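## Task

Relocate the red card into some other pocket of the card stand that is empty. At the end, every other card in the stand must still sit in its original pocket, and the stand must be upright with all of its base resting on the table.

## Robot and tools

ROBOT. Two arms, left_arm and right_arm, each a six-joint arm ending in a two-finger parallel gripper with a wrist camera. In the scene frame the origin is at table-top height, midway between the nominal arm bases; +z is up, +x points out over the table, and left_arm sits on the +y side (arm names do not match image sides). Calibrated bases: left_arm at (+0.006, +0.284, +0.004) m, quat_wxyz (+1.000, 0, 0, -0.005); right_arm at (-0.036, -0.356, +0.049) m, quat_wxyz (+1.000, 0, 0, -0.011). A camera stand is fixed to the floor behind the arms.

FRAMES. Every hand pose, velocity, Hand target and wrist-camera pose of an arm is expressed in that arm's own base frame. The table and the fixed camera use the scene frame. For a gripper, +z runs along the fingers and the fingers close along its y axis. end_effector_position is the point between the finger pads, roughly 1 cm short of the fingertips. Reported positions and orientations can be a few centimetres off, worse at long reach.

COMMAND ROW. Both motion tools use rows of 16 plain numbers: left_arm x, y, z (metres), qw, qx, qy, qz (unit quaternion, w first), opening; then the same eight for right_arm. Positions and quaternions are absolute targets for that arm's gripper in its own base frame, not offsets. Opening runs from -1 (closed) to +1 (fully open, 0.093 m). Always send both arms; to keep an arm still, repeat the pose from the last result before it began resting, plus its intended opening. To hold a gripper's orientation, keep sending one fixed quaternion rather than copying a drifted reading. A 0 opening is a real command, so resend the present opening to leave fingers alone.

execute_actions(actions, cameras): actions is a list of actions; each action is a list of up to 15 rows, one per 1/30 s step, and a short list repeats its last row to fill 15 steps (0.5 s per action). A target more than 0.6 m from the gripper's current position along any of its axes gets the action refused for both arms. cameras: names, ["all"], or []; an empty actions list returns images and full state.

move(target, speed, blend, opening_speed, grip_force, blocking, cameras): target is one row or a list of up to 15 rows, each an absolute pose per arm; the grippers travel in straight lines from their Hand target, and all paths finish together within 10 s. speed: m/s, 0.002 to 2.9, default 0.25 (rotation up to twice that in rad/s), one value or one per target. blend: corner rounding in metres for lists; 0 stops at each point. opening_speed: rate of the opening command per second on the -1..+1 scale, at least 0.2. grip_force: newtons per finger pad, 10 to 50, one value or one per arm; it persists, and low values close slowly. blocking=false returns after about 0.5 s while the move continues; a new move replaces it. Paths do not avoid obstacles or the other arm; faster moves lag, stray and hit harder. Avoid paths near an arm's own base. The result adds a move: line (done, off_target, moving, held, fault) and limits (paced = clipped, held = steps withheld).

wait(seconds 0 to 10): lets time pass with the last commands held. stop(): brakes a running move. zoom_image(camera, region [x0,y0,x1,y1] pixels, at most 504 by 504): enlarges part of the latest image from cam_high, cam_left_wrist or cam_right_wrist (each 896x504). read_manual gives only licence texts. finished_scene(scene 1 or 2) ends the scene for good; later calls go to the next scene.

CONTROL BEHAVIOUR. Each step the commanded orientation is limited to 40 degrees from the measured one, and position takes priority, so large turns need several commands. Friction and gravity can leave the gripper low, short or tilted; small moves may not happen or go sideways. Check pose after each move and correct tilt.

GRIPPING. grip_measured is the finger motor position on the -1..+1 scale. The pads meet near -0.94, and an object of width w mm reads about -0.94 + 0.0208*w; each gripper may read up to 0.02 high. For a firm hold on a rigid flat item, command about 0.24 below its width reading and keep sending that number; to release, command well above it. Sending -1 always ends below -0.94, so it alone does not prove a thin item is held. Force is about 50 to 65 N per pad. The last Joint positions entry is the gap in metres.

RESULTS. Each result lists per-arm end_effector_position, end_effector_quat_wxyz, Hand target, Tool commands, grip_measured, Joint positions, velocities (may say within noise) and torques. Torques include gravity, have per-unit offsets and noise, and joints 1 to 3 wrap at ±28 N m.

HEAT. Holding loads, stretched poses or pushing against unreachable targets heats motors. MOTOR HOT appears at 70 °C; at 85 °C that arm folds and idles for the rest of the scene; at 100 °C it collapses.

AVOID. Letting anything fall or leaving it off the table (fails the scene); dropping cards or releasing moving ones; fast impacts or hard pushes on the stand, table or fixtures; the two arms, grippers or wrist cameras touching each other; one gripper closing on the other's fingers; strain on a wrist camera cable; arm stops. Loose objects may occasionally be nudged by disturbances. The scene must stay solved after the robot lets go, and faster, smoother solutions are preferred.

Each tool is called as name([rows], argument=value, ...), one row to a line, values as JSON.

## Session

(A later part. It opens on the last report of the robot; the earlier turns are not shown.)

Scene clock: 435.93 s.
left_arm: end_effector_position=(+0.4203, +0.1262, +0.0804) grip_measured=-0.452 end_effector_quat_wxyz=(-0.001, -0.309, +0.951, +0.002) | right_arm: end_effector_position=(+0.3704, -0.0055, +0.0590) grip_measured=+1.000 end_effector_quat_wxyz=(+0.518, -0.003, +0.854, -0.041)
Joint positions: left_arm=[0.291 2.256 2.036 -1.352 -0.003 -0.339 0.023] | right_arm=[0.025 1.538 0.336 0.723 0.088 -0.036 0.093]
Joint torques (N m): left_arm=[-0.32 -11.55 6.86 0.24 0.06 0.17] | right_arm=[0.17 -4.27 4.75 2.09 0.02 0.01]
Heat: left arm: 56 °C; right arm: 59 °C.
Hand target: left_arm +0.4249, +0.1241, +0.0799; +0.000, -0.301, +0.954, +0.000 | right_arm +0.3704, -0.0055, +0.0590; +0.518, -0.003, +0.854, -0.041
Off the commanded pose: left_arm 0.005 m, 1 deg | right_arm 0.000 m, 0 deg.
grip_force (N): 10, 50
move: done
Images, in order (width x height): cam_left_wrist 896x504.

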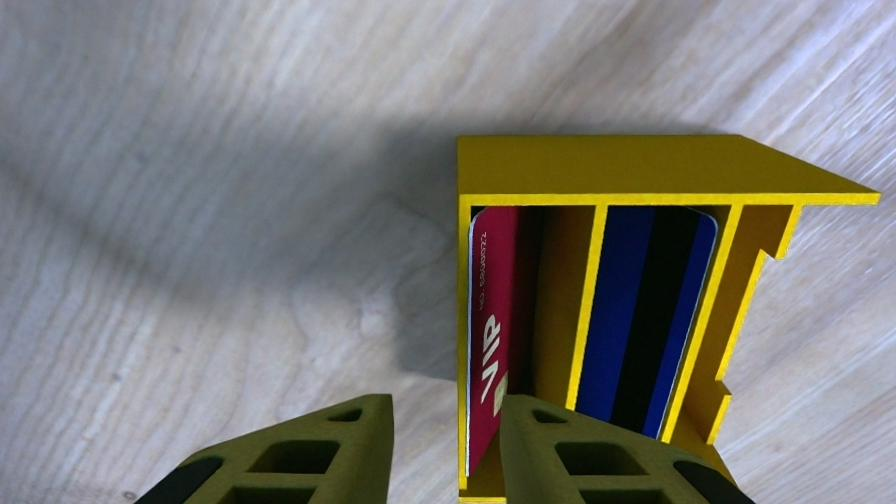

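move([
  [0.4239,0.1238,0.041,0,-0.3007,0.9537,0,-0.45,0.3704,-0.0055,0.0590,0.518,-0.003,0.854,-0.041,1],
  [0.4239,0.1238,0.041,0,-0.3007,0.9537,0,-0.62,0.3704,-0.0055,0.0590,0.518,-0.003,0.854,-0.041,1],
], cameras=["cam_left_wrist"], speed=0.1, opening_speed=0.3)

zoom_image(camera="cam_left_wrist", region=[300, 200, 660, 504])

Scene clock: 461.63 s.
left_arm: end_effector_position=(+0.4223, +0.1254, +0.0500) grip_measured=-0.618 end_effector_quat_wxyz=(+0.005, -0.308, +0.951, -0.001) | right_arm: end_effector_position=(+0.3704, -0.0055, +0.0590) grip_measured=+1.000 end_effector_quat_wxyz=(+0.518, -0.003, +0.854, -0.041)
Joint positions: left_arm=[0.289 2.256 1.915 -1.219 0.002 -0.338 0.016] | right_arm=[0.025 1.538 0.336 0.723 0.088 -0.036 0.093]
Joint torques (N m): left_arm=[-0.27 -11.18 4.85 0.44 -0.01 0.14] | right_arm=[0.25 -4.29 4.72 2.08 0.03 0.01]
Heat: left arm: 53 °C; right arm: 59 °C.
Hand target: left_arm +0.4237, +0.1237, +0.0410; +0.000, -0.301, +0.954, +0.000 | right_arm +0.3704, -0.0055, +0.0590; +0.518, -0.003, +0.854, -0.041
Off the commanded pose: left_arm 0.009 m, 1 deg | right_arm 0.000 m, 0 deg.
grip_force (N): 10, 50
move: done
Images, in order (width x height): cam_left_wrist 896x504.

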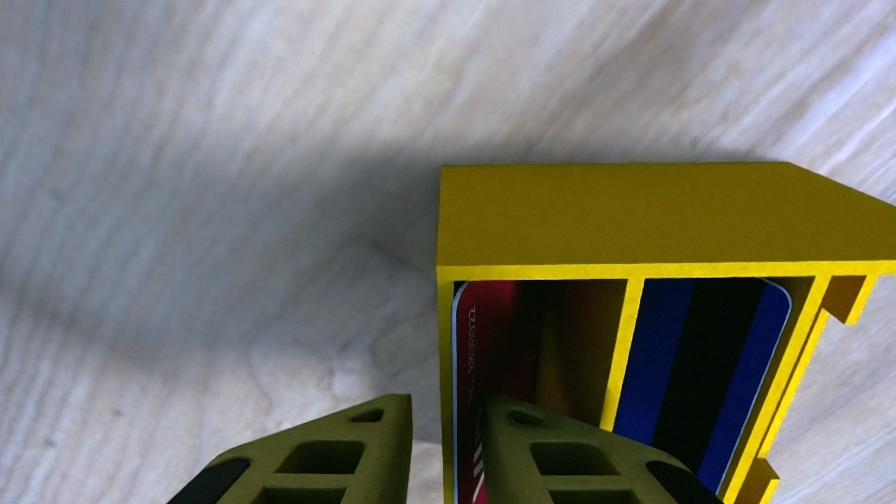

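Scaled by 1.400 from the camera's 896x504 image, which has a finer 1280x720 frame.

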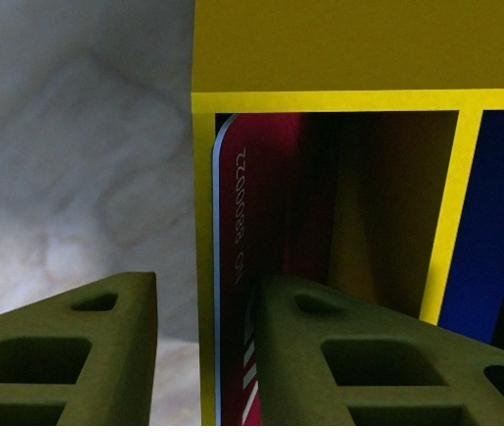

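move([
  [0.4239,0.1238,0.041,0,-0.3007,0.9537,0,-0.66,0.3704,-0.0055,0.0590,0.518,-0.003,0.854,-0.041,1],
  [0.4250,0.1243,0.060,0,-0.3007,0.9537,0,-0.66,0.3704,-0.0055,0.0590,0.518,-0.003,0.854,-0.041,1],
], cameras=["cam_left_wrist"], speed=0.04, opening_speed=0.3)

zoom_image(camera="cam_left_wrist", region=[300, 200, 660, 504])

Scene clock: 476.23 s.
left_arm: end_effector_position=(+0.4206, +0.1249, +0.0611) grip_measured=-0.658 end_effector_quat_wxyz=(+0.000, -0.308, +0.951, -0.001) | right_arm: end_effector_position=(+0.3704, -0.0055, +0.0590) grip_measured=+1.000 end_effector_quat_wxyz=(+0.518, -0.003, +0.854, -0.041)
Joint positions: left_arm=[0.289 2.256 1.959 -1.274 0.002 -0.338 0.014] | right_arm=[0.025 1.538 0.336 0.723 0.088 -0.036 0.093]
Joint torques (N m): left_arm=[-0.17 -11.29 6.94 0.25 0 0.16] | right_arm=[0.21 -4.26 4.77 2.1 0.03 0]
Heat: left arm: 53 °C; right arm: 59 °C.
Hand target: left_arm +0.4249, +0.1243, +0.0599; +0.000, -0.301, +0.954, +0.000 | right_arm +0.3704, -0.0055, +0.0590; +0.518, -0.003, +0.854, -0.041
Off the commanded pose: left_arm 0.005 m, 1 deg | right_arm 0.000 m, 0 deg.
grip_force (N): 10, 50
move: done
Images, in order (width x height): cam_left_wrist 896x504.

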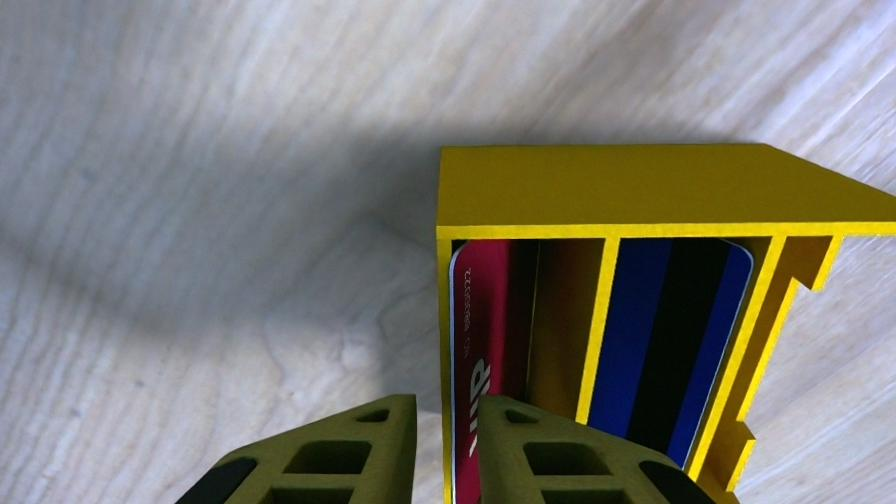

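Scaled by 1.400 from the camera's 896x504 image, which has a finer 1280x720 frame.

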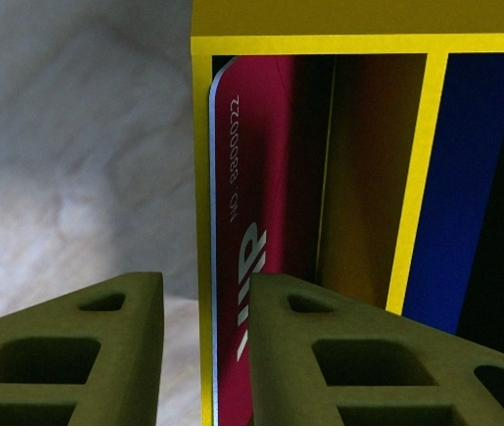

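move([
  [0.4250,0.1243,0.085,0,-0.3007,0.9537,0,-0.42,0.3704,-0.0055,0.0590,0.518,-0.003,0.854,-0.041,1],
  [0.4100,0.1450,0.085,0.0715,-0.2921,0.9263,-0.2267,-0.42,0.3704,-0.0055,0.0590,0.518,-0.003,0.854,-0.041,1],
], cameras=["all"], speed=0.15, blend=[0.01,0])

zoom_image(camera="cam_left_wrist", region=[300, 200, 660, 504])

Scene clock: 613.70 s.
left_arm: end_effector_position=(+0.4053, +0.1432, +0.0625) grip_measured=-0.422 end_effector_quat_wxyz=(+0.037, -0.305, +0.924, -0.228) | right_arm: end_effector_position=(+0.3704, -0.0055, +0.0590) grip_measured=+1.000 end_effector_quat_wxyz=(+0.518, -0.003, +0.854, -0.041)
Joint positions: left_arm=[0.517 2.212 1.82 -1.197 0.467 -0.117 0.025] | right_arm=[0.025 1.538 0.336 0.723 0.088 -0.036 0.093]
Joint torques (N m): left_arm=[0.43 -18.32 4.59 0.4 0.48 0.22] | right_arm=[0.18 -4.36 4.74 2.1 0.04 0.01]
Heat: left arm: 55 °C; right arm: 60 °C.
Hand target: left_arm +0.4096, +0.1447, +0.0846; +0.071, -0.292, +0.927, -0.227 | right_arm +0.3704, -0.0055, +0.0590; +0.518, -0.003, +0.854, -0.041
Off the commanded pose: left_arm 0.023 m, 4 deg | right_arm 0.000 m, 0 deg.
grip_force (N): 10, 50
move: off_target (left_arm)

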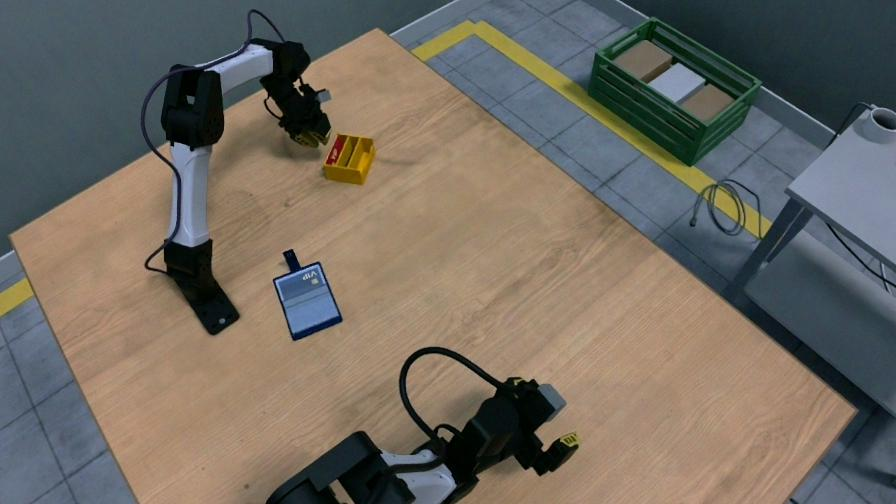

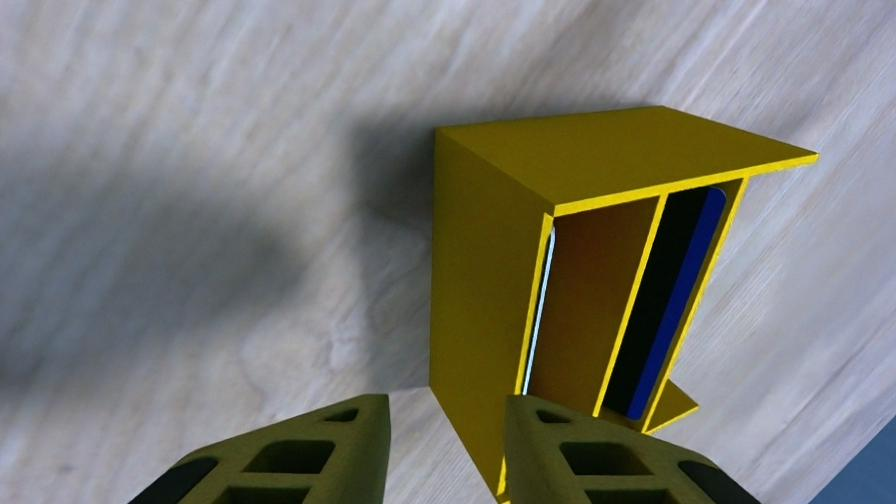

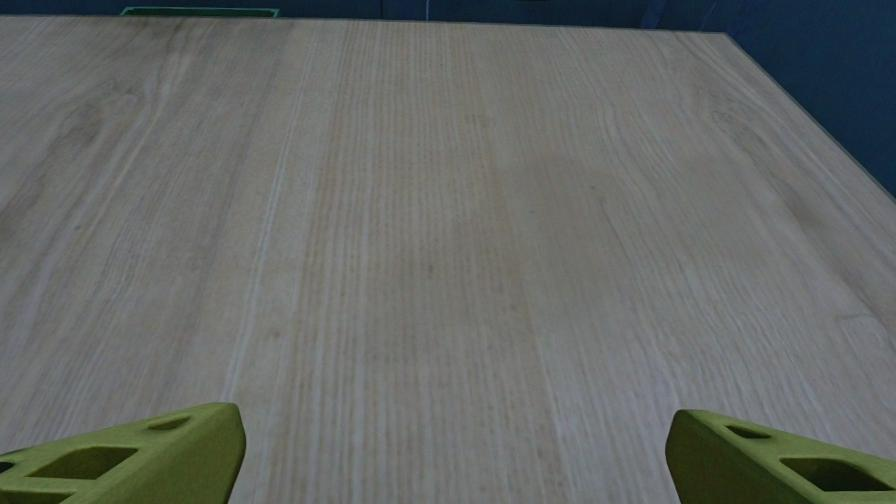

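Scaled by 1.400 from the camera's 896x504 image, which has a finer 1280x720 frame.

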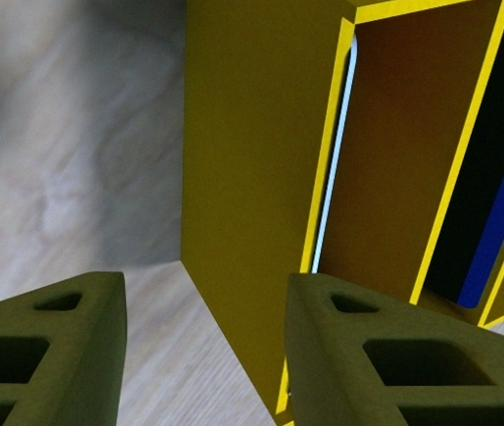

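move([
  [0.4000,0.1550,0.12,0.0715,-0.2921,0.9263,-0.2267,-0.42,0.3704,-0.0055,0.0590,0.518,-0.003,0.854,-0.041,1],
  [0.4100,0.1450,0.085,0.0715,-0.2921,0.9263,-0.2267,-0.42,0.3704,-0.0055,0.0590,0.518,-0.003,0.854,-0.041,1],
], cameras=["cam_left_wrist"], speed=0.15)

Scene clock: 629.77 s.
left_arm: end_effector_position=(+0.4062, +0.1452, +0.0745) grip_measured=-0.422 end_effector_quat_wxyz=(+0.054, -0.293, +0.927, -0.227) | right_arm: end_effector_position=(+0.3704, -0.0055, +0.0590) grip_measured=+1.000 end_effector_quat_wxyz=(+0.518, -0.003, +0.854, -0.041)
Joint positions: left_arm=[0.521 2.184 1.822 -1.198 0.471 -0.093 0.025] | right_arm=[0.025 1.538 0.336 0.723 0.088 -0.036 0.093]
Joint torques (N m): left_arm=[-0.01 -15.25 4.7 0.45 0.46 -0.08] | right_arm=[0.27 -4.33 4.74 2.1 0.02 0.02]
Heat: left arm: 61 °C; right arm: 61 °C.
Hand target: left_arm +0.4099, +0.1449, +0.0850; +0.071, -0.292, +0.926, -0.227 | right_arm +0.3704, -0.0055, +0.0590; +0.518, -0.003, +0.854, -0.041
Off the commanded pose: left_arm 0.011 m, 2 deg | right_arm 0.000 m, 0 deg.
grip_force (N): 10, 50
move: off_target (left_arm)
Images, in order (width x height): cam_left_wrist 896x504.

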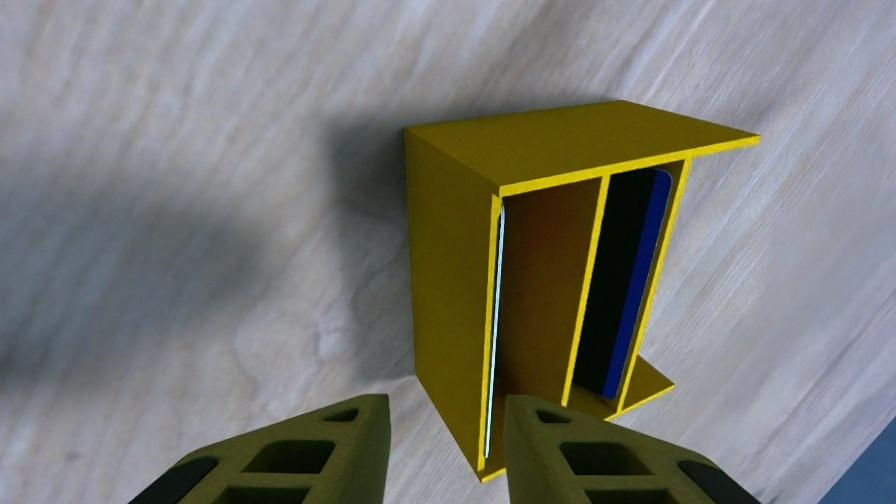

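move(target=[0.4158,0.1370,0.0712,0.0715,-0.2921,0.9263,-0.2267,-0.42,0.3704,-0.0055,0.0590,0.518,-0.003,0.854,-0.041,1], cameras=["cam_left_wrist"], speed=0.1)

Scene clock: 667.03 s.
left_arm: end_effector_position=(+0.4119, +0.1385, +0.0643) grip_measured=-0.422 end_effector_quat_wxyz=(+0.059, -0.293, +0.927, -0.226) | right_arm: end_effector_position=(+0.3704, -0.0055, +0.0590) grip_measured=+1.000 end_effector_quat_wxyz=(+0.518, -0.003, +0.854, -0.041)
Joint positions: left_arm=[0.501 2.184 1.781 -1.136 0.471 -0.119 0.025] | right_arm=[0.025 1.538 0.336 0.723 0.088 -0.036 0.093]
Joint torques (N m): left_arm=[-0.23 -14.34 4.71 0.5 0.46 -0.06] | right_arm=[0.25 -4.31 4.78 2.08 0.03 0.03]
Heat: left arm: 64 °C; right arm: 61 °C.
Hand target: left_arm +0.4158, +0.1370, +0.0712; +0.071, -0.292, +0.926, -0.227 | right_arm +0.3704, -0.0055, +0.0590; +0.518, -0.003, +0.854, -0.041
Off the commanded pose: left_arm 0.008 m, 1 deg | right_arm 0.000 m, 0 deg.
grip_force (N): 10, 50
move: done
Images, in order (width x height): cam_left_wrist 896x504.

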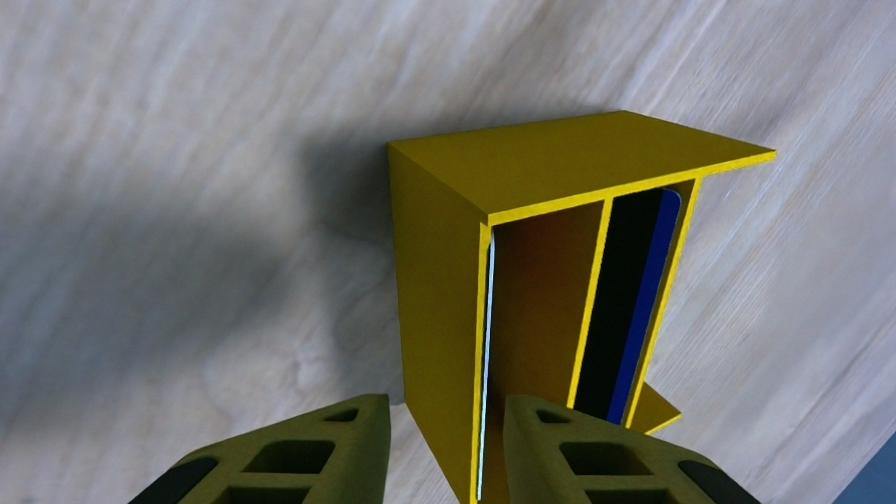

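move(target=[0.4219,0.1283,0.0508,0.0715,-0.2921,0.9263,-0.2267,-0.42,0.3704,-0.0055,0.0590,0.518,-0.003,0.854,-0.041,1], cameras=["cam_left_wrist"], speed=0.1)

zoom_image(camera="cam_left_wrist", region=[340, 200, 700, 504])

Scene clock: 687.17 s.
left_arm: end_effector_position=(+0.4188, +0.1296, +0.0510) grip_measured=-0.422 end_effector_quat_wxyz=(+0.067, -0.291, +0.927, -0.225) | right_arm: end_effector_position=(+0.3704, -0.0055, +0.0590) grip_measured=+1.000 end_effector_quat_wxyz=(+0.518, -0.003, +0.854, -0.041)
Joint positions: left_arm=[0.475 2.184 1.726 -1.052 0.471 -0.147 0.025] | right_arm=[0.025 1.538 0.336 0.723 0.088 -0.036 0.093]
Joint torques (N m): left_arm=[-0.21 -12.63 4.81 0.58 0.42 -0.05] | right_arm=[0.28 -4.27 4.75 2.09 0 0]
Heat: left arm: 64 °C; right arm: 61 °C.
Hand target: left_arm +0.4219, +0.1282, +0.0508; +0.071, -0.292, +0.926, -0.227 | right_arm +0.3704, -0.0055, +0.0590; +0.518, -0.003, +0.854, -0.041
Off the commanded pose: left_arm 0.003 m, 1 deg | right_arm 0.000 m, 0 deg.
grip_force (N): 10, 50
move: done
Images, in order (width x height): cam_left_wrist 896x504.

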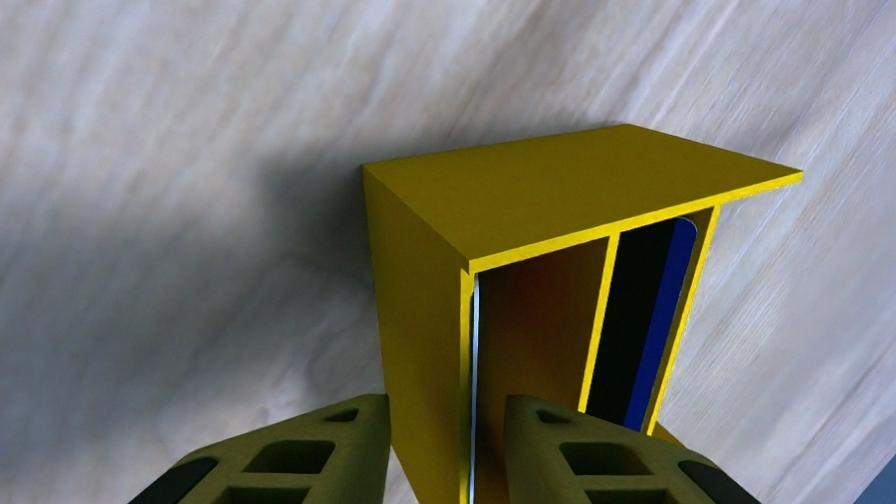

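Scaled by 1.400 from the camera's 896x504 image, which has a finer 1280x720 frame.

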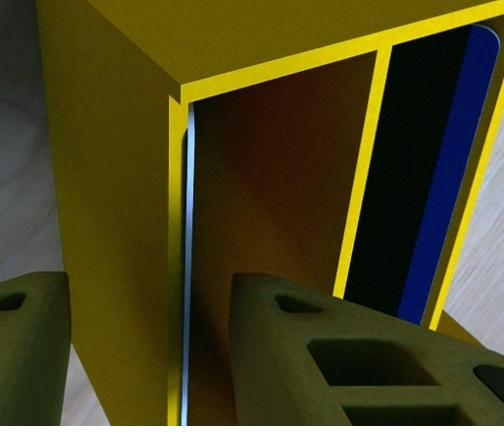

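move(target=[0.4250,0.1230,0.0265,0.0715,-0.2921,0.9263,-0.2267,-0.42,0.3704,-0.0055,0.0590,0.518,-0.003,0.854,-0.041,1], cameras=["cam_left_wrist"], speed=0.05)

zoom_image(camera="cam_left_wrist", region=[340, 200, 700, 504])

Scene clock: 704.23 s.
left_arm: end_effector_position=(+0.4227, +0.1254, +0.0333) grip_measured=-0.422 end_effector_quat_wxyz=(+0.075, -0.290, +0.927, -0.225) | right_arm: end_effector_position=(+0.3704, -0.0055, +0.0590) grip_measured=+1.000 end_effector_quat_wxyz=(+0.518, -0.003, +0.854, -0.041)
Joint positions: left_arm=[0.463 2.193 1.665 -0.96 0.472 -0.164 0.025] | right_arm=[0.025 1.538 0.336 0.723 0.088 -0.036 0.093]
Joint torques (N m): left_arm=[-0.32 -11.02 4.67 0.61 0.39 -0.07] | right_arm=[0.23 -4.29 4.75 2.08 0.02 0.01]
Heat: left arm: 63 °C; right arm: 61 °C.
Hand target: left_arm +0.4248, +0.1230, +0.0265; +0.071, -0.292, +0.926, -0.227 | right_arm +0.3704, -0.0055, +0.0590; +0.518, -0.003, +0.854, -0.041
Off the commanded pose: left_arm 0.008 m, 0 deg | right_arm 0.000 m, 0 deg.
grip_force (N): 10, 50
move: done
Images, in order (width x height): cam_left_wrist 896x504.

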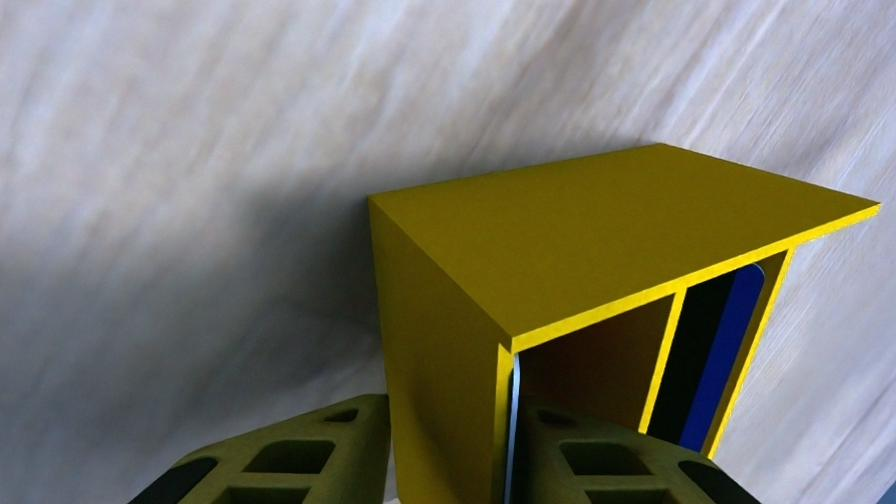

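Scaled by 1.400 from the camera's 896x504 image, which has a finer 1280x720 frame.

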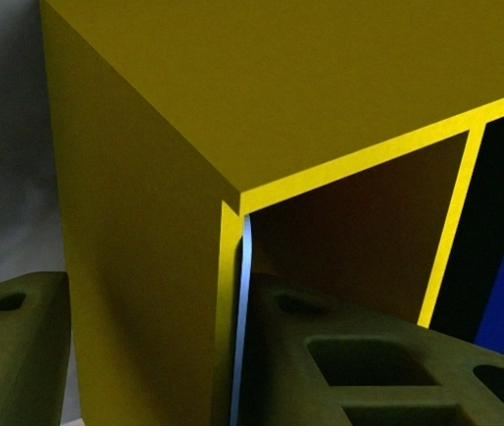

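move([
  [0.4205,0.1285,0.033,0.0367,-0.2984,0.9465,-0.1162,-0.42,0.3704,-0.0055,0.0590,0.518,-0.003,0.854,-0.041,1],
  [0.4185,0.1325,0.042,0,-0.3007,0.9537,0,-0.42,0.3704,-0.0055,0.0590,0.518,-0.003,0.854,-0.041,1],
], cameras=["cam_left_wrist"], speed=0.08, blend=[0.01,0])

zoom_image(camera="cam_left_wrist", region=[340, 200, 700, 504])

Scene clock: 730.37 s.
left_arm: end_effector_position=(+0.4142, +0.1313, +0.0430) grip_measured=-0.422 end_effector_quat_wxyz=(-0.001, -0.298, +0.955, -0.006) | right_arm: end_effector_position=(+0.3704, -0.0055, +0.0590) grip_measured=+1.000 end_effector_quat_wxyz=(+0.518, -0.003, +0.854, -0.041)
Joint positions: left_arm=[0.312 2.246 1.869 -1.196 0.013 -0.292 0.025] | right_arm=[0.025 1.538 0.336 0.723 0.088 -0.036 0.093]
Joint torques (N m): left_arm=[-0.27 -11.19 6.99 0.22 -0.11 -0.11] | right_arm=[0.34 -4.29 4.77 2.09 0.02 0.02]
Heat: left arm: 63 °C; right arm: 61 °C.
Hand target: left_arm +0.4184, +0.1324, +0.0420; +0.000, -0.301, +0.954, +0.000 | right_arm +0.3704, -0.0055, +0.0590; +0.518, -0.003, +0.854, -0.041
Off the commanded pose: left_arm 0.005 m, 1 deg | right_arm 0.000 m, 0 deg.
grip_force (N): 10, 50
move: done
Images, in order (width x height): cam_left_wrist 896x504.

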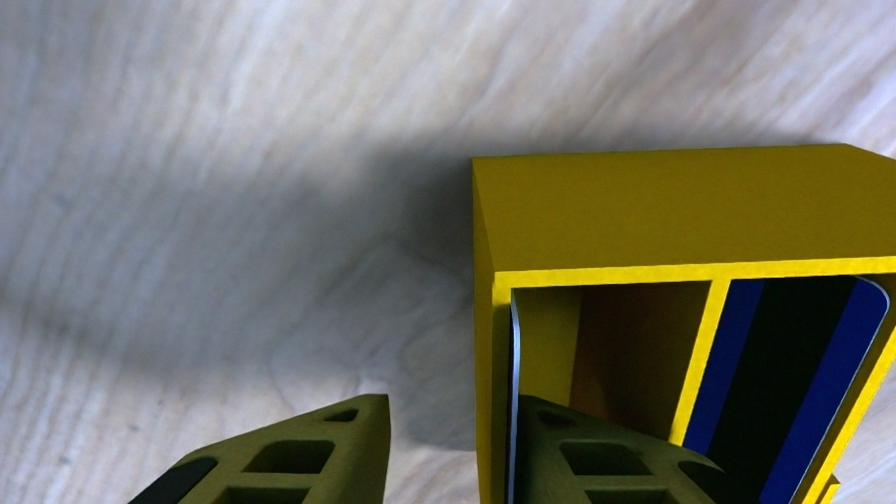

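Scaled by 1.400 from the camera's 896x504 image, which has a finer 1280x720 frame.

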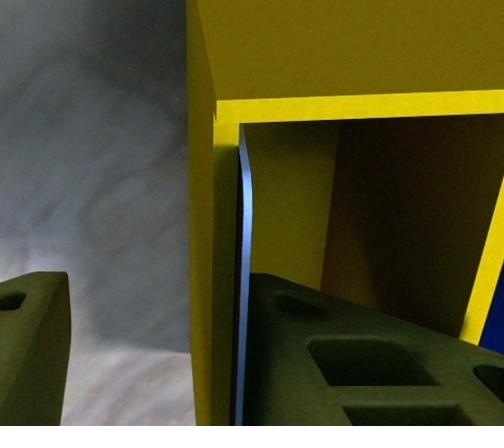

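move([
  [0.4185,0.1325,0.042,0,-0.3007,0.9537,0,-0.36,0.3704,-0.0055,0.0590,0.518,-0.003,0.854,-0.041,1],
  [0.4190,0.1323,0.056,0,-0.3007,0.9537,0,-0.36,0.3704,-0.0055,0.0590,0.518,-0.003,0.854,-0.041,1],
], cameras=["cam_left_wrist"], speed=0.06, opening_speed=0.3)

zoom_image(camera="cam_left_wrist", region=[340, 200, 700, 504])

Scene clock: 741.80 s.
left_arm: end_effector_position=(+0.4146, +0.1317, +0.0553) grip_measured=-0.362 end_effector_quat_wxyz=(-0.002, -0.298, +0.955, -0.006) | right_arm: end_effector_position=(+0.3704, -0.0055, +0.0590) grip_measured=+1.000 end_effector_quat_wxyz=(+0.518, -0.003, +0.854, -0.041)
Joint positions: left_arm=[0.312 2.246 1.918 -1.248 0.011 -0.293 0.028] | right_arm=[0.025 1.538 0.336 0.723 0.088 -0.036 0.093]
Joint torques (N m): left_arm=[-0.34 -11.77 6.9 0.23 -0.1 -0.12] | right_arm=[0.25 -4.31 4.77 2.09 0.02 0.02]
Heat: left arm: 61 °C; right arm: 61 °C.
Hand target: left_arm +0.4190, +0.1323, +0.0560; +0.000, -0.301, +0.954, +0.000 | right_arm +0.3704, -0.0055, +0.0590; +0.518, -0.003, +0.854, -0.041
Off the commanded pose: left_arm 0.004 m, 1 deg | right_arm 0.000 m, 0 deg.
grip_force (N): 10, 50
move: done
Images, in order (width x height): cam_left_wrist 896x504.

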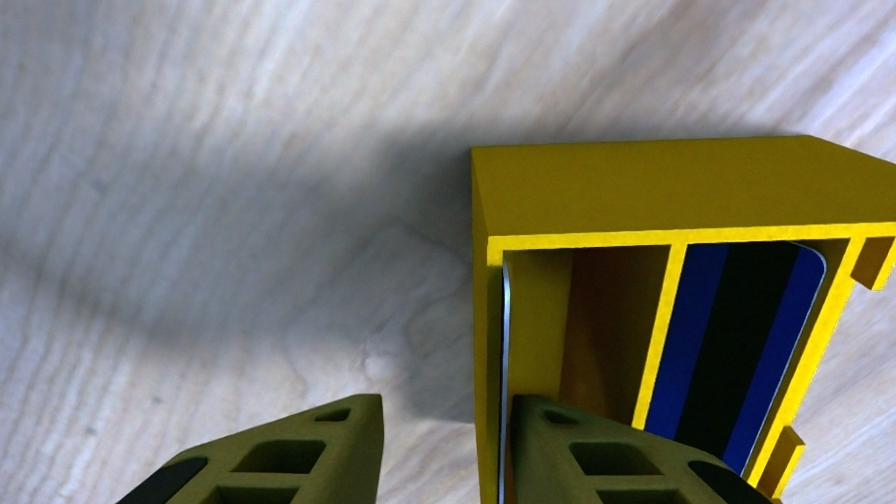

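Scaled by 1.400 from the camera's 896x504 image, which has a finer 1280x720 frame.

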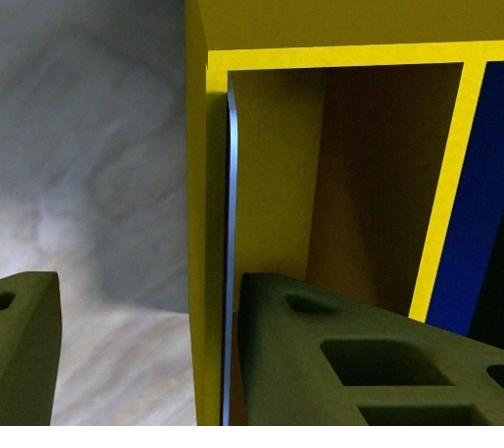

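move([
  [0.4190,0.1323,0.085,0,-0.3007,0.9537,0,-0.36,0.3704,-0.0055,0.0590,0.518,-0.003,0.854,-0.041,1],
  [0.411,0.081,0.082,0,-0.3132,0.9497,0,-0.65,0.3704,-0.0055,0.0590,0.518,-0.003,0.854,-0.041,1],
  [0.4228,0.1167,0.08,0,-0.3132,0.9497,0,-0.65,0.3704,-0.0055,0.0590,0.518,-0.003,0.854,-0.041,1],
], cameras=["cam_left_wrist"], speed=0.15)

zoom_image(camera="cam_left_wrist", region=[340, 200, 700, 504])

Scene clock: 767.03 s.
left_arm: end_effector_position=(+0.4187, +0.1163, +0.0803) grip_measured=-0.648 end_effector_quat_wxyz=(-0.001, -0.320, +0.948, +0.000) | right_arm: end_effector_position=(+0.3704, -0.0055, +0.0590) grip_measured=+1.000 end_effector_quat_wxyz=(+0.518, -0.003, +0.854, -0.041)
Joint positions: left_arm=[0.271 2.236 2.001 -1.338 0 -0.38 0.014] | right_arm=[0.025 1.538 0.336 0.723 0.088 -0.036 0.093]
Joint torques (N m): left_arm=[0.08 -11.4 7.01 0.24 0.01 0.17] | right_arm=[0.25 -4.33 4.75 2.1 0.04 0]
Heat: left arm: 63 °C; right arm: 61 °C.
Hand target: left_arm +0.4228, +0.1167, +0.0801; +0.001, -0.313, +0.950, +0.000 | right_arm +0.3704, -0.0055, +0.0590; +0.518, -0.003, +0.854, -0.041
Off the commanded pose: left_arm 0.004 m, 1 deg | right_arm 0.000 m, 0 deg.
grip_force (N): 10, 50
move: done; target 2's new opening was sent with left_arm's hand 0.019 m and 3 deg from that target
Images, in order (width x height): cam_left_wrist 896x504.

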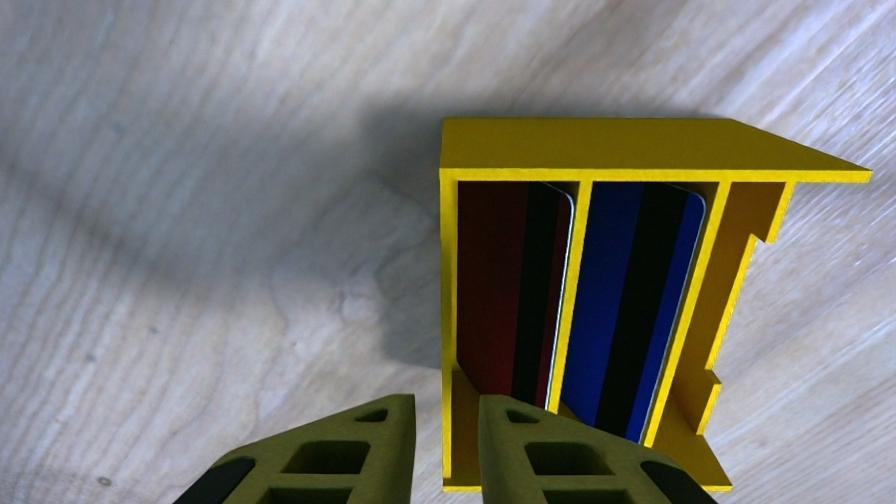

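Scaled by 1.400 from the camera's 896x504 image, which has a finer 1280x720 frame.

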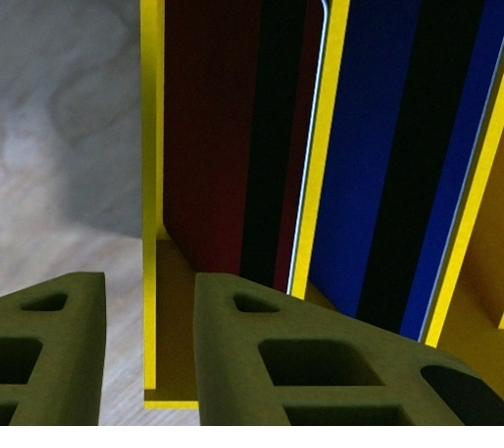

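move([
  [0.435,0.058,0.085,0,-0.3132,0.9497,0,-0.65,0.3704,-0.0055,0.0590,0.518,-0.003,0.854,-0.041,1],
  [0.4387,0.0944,0.08,0,-0.3132,0.9497,0,-0.65,0.3704,-0.0055,0.0590,0.518,-0.003,0.854,-0.041,1],
], cameras=["cam_left_wrist"], speed=0.15)

zoom_image(camera="cam_left_wrist", region=[300, 150, 660, 504])

Scene clock: 838.83 s.
left_arm: end_effector_position=(+0.4343, +0.0965, +0.0807) grip_measured=-0.648 end_effector_quat_wxyz=(-0.001, -0.322, +0.947, -0.001) | right_arm: end_effector_position=(+0.3704, -0.0055, +0.0590) grip_measured=+1.000 end_effector_quat_wxyz=(+0.518, -0.003, +0.854, -0.041)
Joint positions: left_arm=[0.219 2.286 2.087 -1.373 0.001 -0.437 0.014] | right_arm=[0.025 1.538 0.336 0.723 0.088 -0.036 0.093]
Joint torques (N m): left_arm=[-0.47 -11.7 6.95 0.23 0 0.19] | right_arm=[0.25 -4.36 4.7 2.08 0.02 0.02]
Heat: left arm: 64 °C; right arm: 61 °C.
Hand target: left_arm +0.4386, +0.0943, +0.0799; +0.000, -0.313, +0.950, +0.000 | right_arm +0.3704, -0.0055, +0.0590; +0.518, -0.003, +0.854, -0.041
Off the commanded pose: left_arm 0.005 m, 1 deg | right_arm 0.000 m, 0 deg.
grip_force (N): 10, 50
move: done
Images, in order (width x height): cam_left_wrist 896x504.

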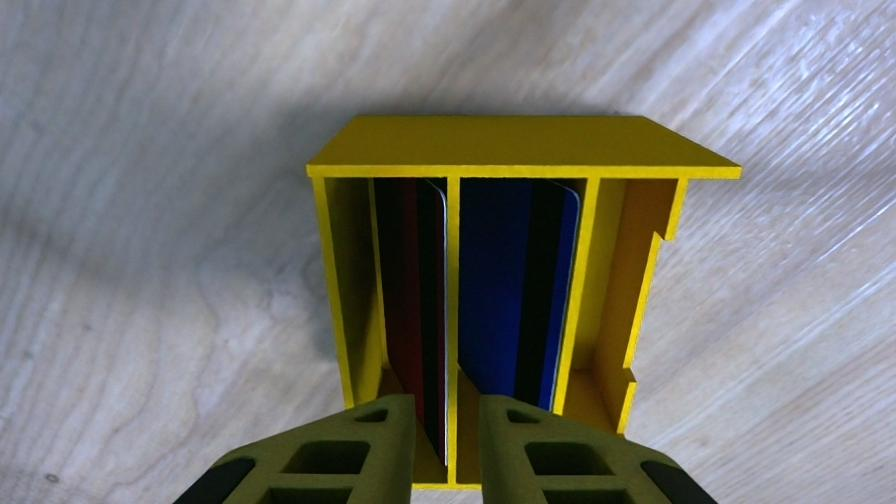

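Scaled by 1.400 from the camera's 896x504 image, which has a finer 1280x720 frame.

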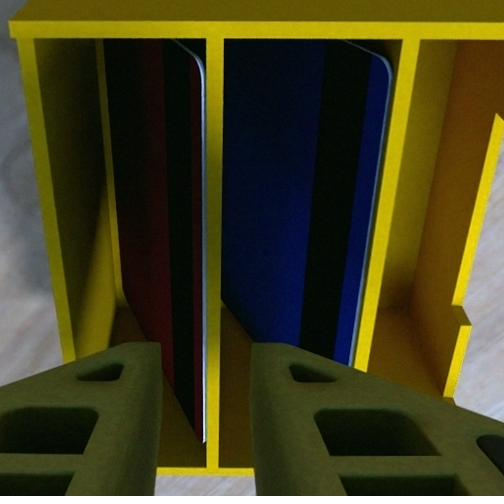

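move(target=[0.4364,0.0943,0.0385,0,-0.3132,0.9497,0,-0.63,0.3704,-0.0055,0.0590,0.518,-0.003,0.854,-0.041,1], cameras=["cam_left_wrist"], speed=0.1)

zoom_image(camera="cam_left_wrist", region=[300, 150, 660, 504])

Scene clock: 851.30 s.
left_arm: end_effector_position=(+0.4310, +0.0952, +0.0450) grip_measured=-0.632 end_effector_quat_wxyz=(-0.006, -0.321, +0.947, +0.000) | right_arm: end_effector_position=(+0.3704, -0.0055, +0.0590) grip_measured=+1.000 end_effector_quat_wxyz=(+0.518, -0.003, +0.854, -0.041)
Joint positions: left_arm=[0.218 2.286 1.946 -1.241 0.002 -0.436 0.015] | right_arm=[0.025 1.538 0.336 0.723 0.088 -0.036 0.093]
Joint torques (N m): left_arm=[-0.25 -11.97 4.64 0.56 0.02 0.16] | right_arm=[0.28 -4.25 4.74 2.1 0.01 0.02]
Heat: left arm: 64 °C; right arm: 61 °C.
Hand target: left_arm +0.4362, +0.0943, +0.0386; +0.000, -0.313, +0.950, +0.000 | right_arm +0.3704, -0.0055, +0.0590; +0.518, -0.003, +0.854, -0.041
Off the commanded pose: left_arm 0.009 m, 1 deg | right_arm 0.000 m, 0 deg.
grip_force (N): 10, 50
move: done
Images, in order (width x height): cam_left_wrist 896x504.

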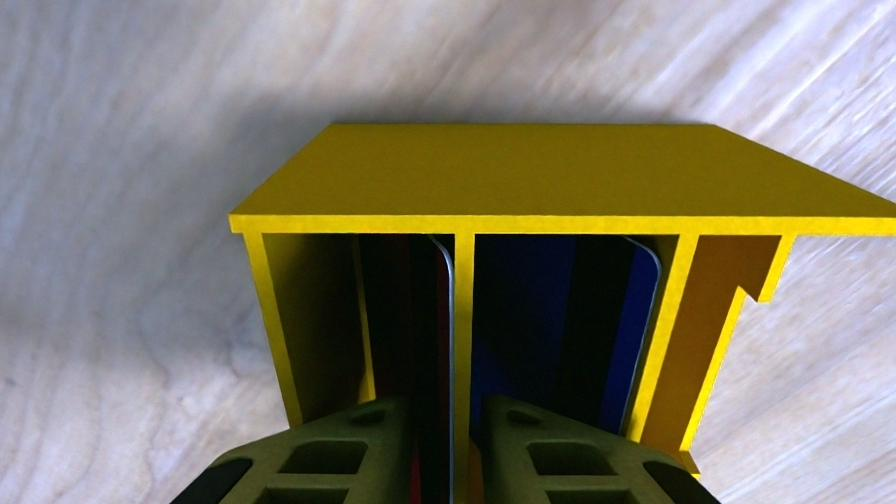

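Scaled by 1.400 from the camera's 896x504 image, which has a finer 1280x720 frame.

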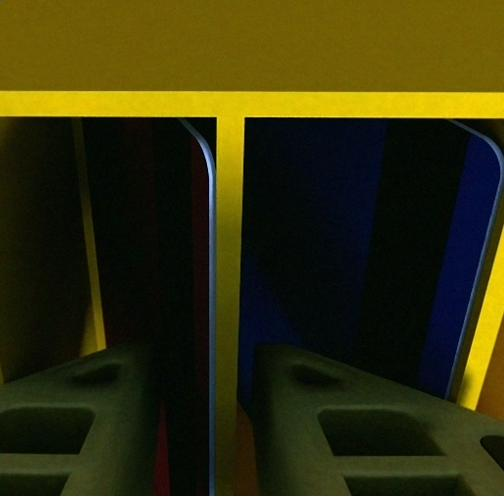

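move(target=[0.4364,0.0943,0.0385,0,-0.3132,0.9497,0,-0.80,0.3704,-0.0055,0.0590,0.518,-0.003,0.854,-0.041,1], cameras=["cam_left_wrist"], opening_speed=0.3)

zoom_image(camera="cam_left_wrist", region=[300, 150, 660, 504])

Scene clock: 859.77 s.
left_arm: end_effector_position=(+0.4312, +0.0952, +0.0450) grip_measured=-0.721 end_effector_quat_wxyz=(-0.005, -0.321, +0.947, +0.000) | right_arm: end_effector_position=(+0.3704, -0.0055, +0.0590) grip_measured=+1.000 end_effector_quat_wxyz=(+0.518, -0.003, +0.854, -0.041)
Joint positions: left_arm=[0.218 2.286 1.946 -1.241 0.002 -0.436 0.011] | right_arm=[0.025 1.538 0.336 0.723 0.088 -0.036 0.093]
Joint torques (N m): left_arm=[-0.34 -12.05 4.71 0.56 0.02 0.16] | right_arm=[0.21 -4.25 4.75 2.09 0.02 0.01]
Heat: left arm: 64 °C; right arm: 61 °C.
Hand target: left_arm +0.4362, +0.0943, +0.0386; +0.000, -0.313, +0.950, +0.000 | right_arm +0.3704, -0.0055, +0.0590; +0.518, -0.003, +0.854, -0.041
Off the commanded pose: left_arm 0.008 m, 1 deg | right_arm 0.000 m, 0 deg.
grip_force (N): 10, 50
move: done
Images, in order (width x height): cam_left_wrist 896x504.

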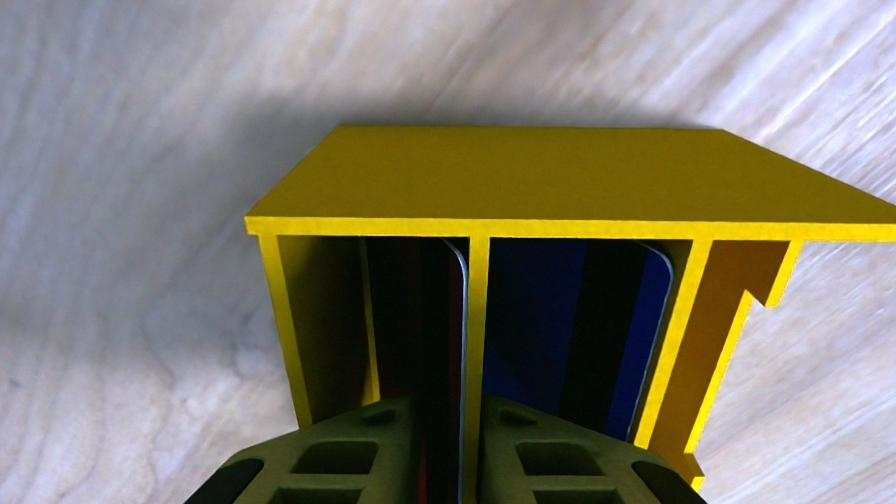

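Scaled by 1.400 from the camera's 896x504 image, which has a finer 1280x720 frame.

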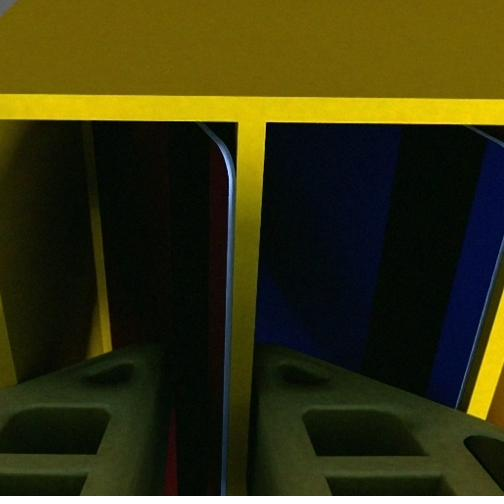

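move([
  [0.4364,0.0943,0.0385,0,-0.3132,0.9497,0,-0.73,0.3704,-0.0055,0.0590,0.518,-0.003,0.854,-0.041,1],
  [0.4369,0.0943,0.052,0,-0.3132,0.9497,0,-0.73,0.3704,-0.0055,0.0590,0.518,-0.003,0.854,-0.041,1],
], cameras=["cam_left_wrist"], speed=0.05, opening_speed=0.3)

zoom_image(camera="cam_left_wrist", region=[300, 150, 660, 504])

Scene clock: 869.80 s.
left_arm: end_effector_position=(+0.4313, +0.0953, +0.0489) grip_measured=-0.729 end_effector_quat_wxyz=(-0.006, -0.321, +0.947, +0.000) | right_arm: end_effector_position=(+0.3704, -0.0055, +0.0590) grip_measured=+1.000 end_effector_quat_wxyz=(+0.518, -0.003, +0.854, -0.041)
Joint positions: left_arm=[0.218 2.286 1.961 -1.257 0.002 -0.436 0.01] | right_arm=[0.025 1.538 0.336 0.723 0.088 -0.036 0.093]
Joint torques (N m): left_arm=[-0.18 -12.41 7.17 0.24 0.01 0.18] | right_arm=[0.25 -4.27 4.78 2.11 0.02 0.01]
Heat: left arm: 65 °C; right arm: 62 °C.
Hand target: left_arm +0.4368, +0.0943, +0.0520; +0.000, -0.313, +0.950, +0.000 | right_arm +0.3704, -0.0055, +0.0590; +0.518, -0.003, +0.854, -0.041
Off the commanded pose: left_arm 0.007 m, 1 deg | right_arm 0.000 m, 0 deg.
grip_force (N): 10, 50
move: done
Images, in order (width x height): cam_left_wrist 896x504.

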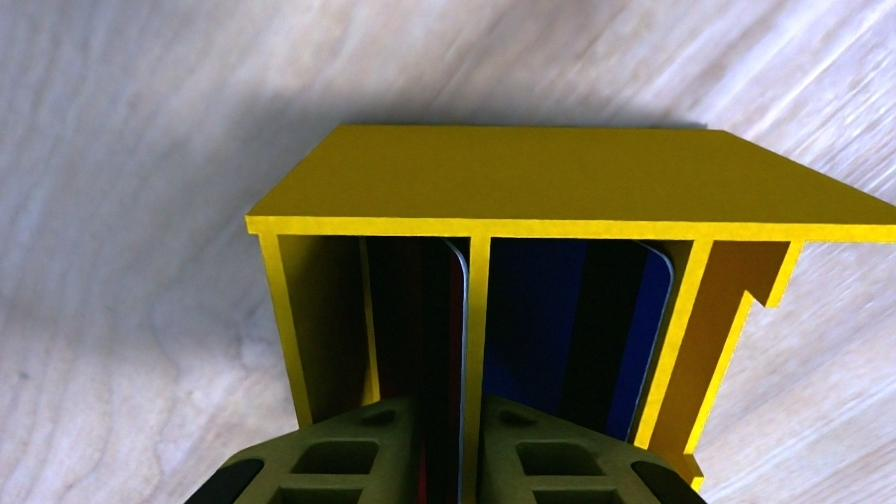

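Scaled by 1.400 from the camera's 896x504 image, which has a finer 1280x720 frame.

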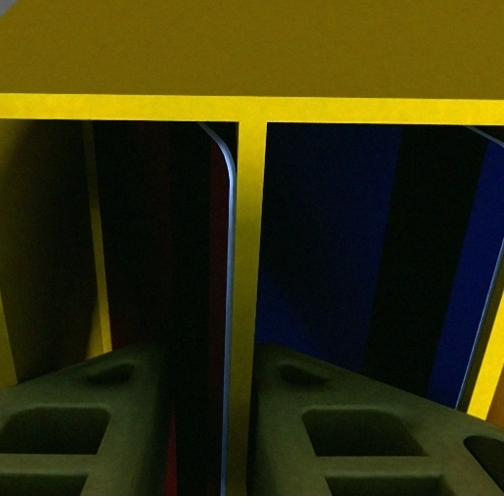

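move([
  [0.4369,0.0943,0.039,0,-0.3132,0.9497,0,-0.73,0.3704,-0.0055,0.0590,0.518,-0.003,0.854,-0.041,1],
  [0.4364,0.0943,0.0385,0,-0.3132,0.9497,0,-0.63,0.3704,-0.0055,0.0590,0.518,-0.003,0.854,-0.041,1],
  [0.4369,0.0943,0.085,0,-0.3132,0.9497,0,-0.63,0.3704,-0.0055,0.0590,0.518,-0.003,0.854,-0.041,1],
  [0.435,0.055,0.085,0,-0.3090,0.9511,0,-0.63,0.3704,-0.0055,0.0590,0.518,-0.003,0.854,-0.041,1],
  [0.4385,0.0903,0.08,0,-0.3090,0.9511,0,-0.63,0.3704,-0.0055,0.0590,0.518,-0.003,0.854,-0.041,1],
], cameras=["cam_left_wrist"], speed=[0.05,0.05,0.15,0.15,0.15])

zoom_image(camera="cam_left_wrist", region=[300, 150, 660, 504])

Scene clock: 914.30 s.
left_arm: end_effector_position=(+0.4318, +0.0921, +0.0788) grip_measured=-0.632 end_effector_quat_wxyz=(-0.008, -0.319, +0.948, +0.000) | right_arm: end_effector_position=(+0.3704, -0.0055, +0.0590) grip_measured=+1.000 end_effector_quat_wxyz=(+0.518, -0.003, +0.854, -0.041)
Joint positions: left_arm=[0.211 2.286 2.08 -1.38 0.002 -0.437 0.015] | right_arm=[0.025 1.538 0.336 0.723 0.088 -0.036 0.093]
Joint torques (N m): left_arm=[-0.51 -12.18 6.82 0.28 -0.02 0.15] | right_arm=[0.27 -4.31 4.78 2.11 0.02 0.03]
Heat: left arm: 67 °C; right arm: 62 °C.
Hand target: left_arm +0.4383, +0.0903, +0.0800; +0.000, -0.309, +0.951, +0.000 | right_arm +0.3704, -0.0055, +0.0590; +0.518, -0.003, +0.854, -0.041
Off the commanded pose: left_arm 0.007 m, 1 deg | right_arm 0.000 m, 0 deg.
grip_force (N): 10, 50
move: done
Images, in order (width x height): cam_left_wrist 896x504.

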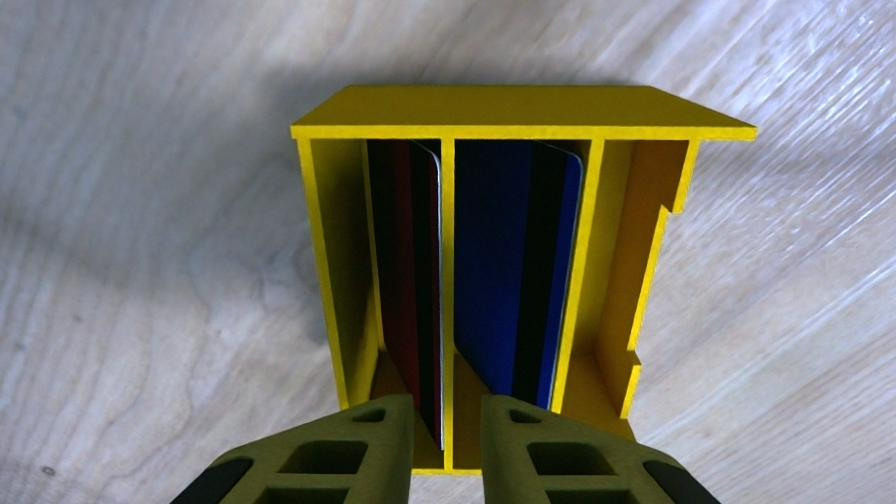

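Scaled by 1.400 from the camera's 896x504 image, which has a finer 1280x720 frame.

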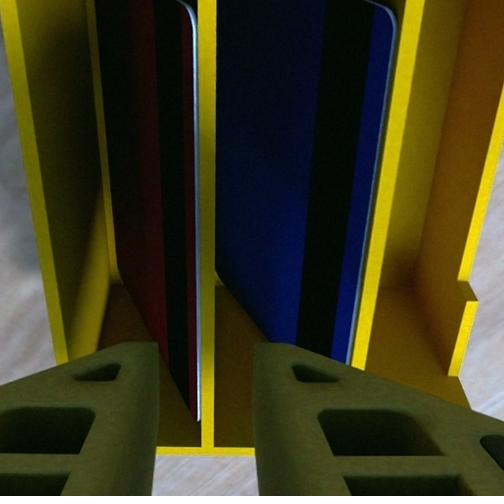

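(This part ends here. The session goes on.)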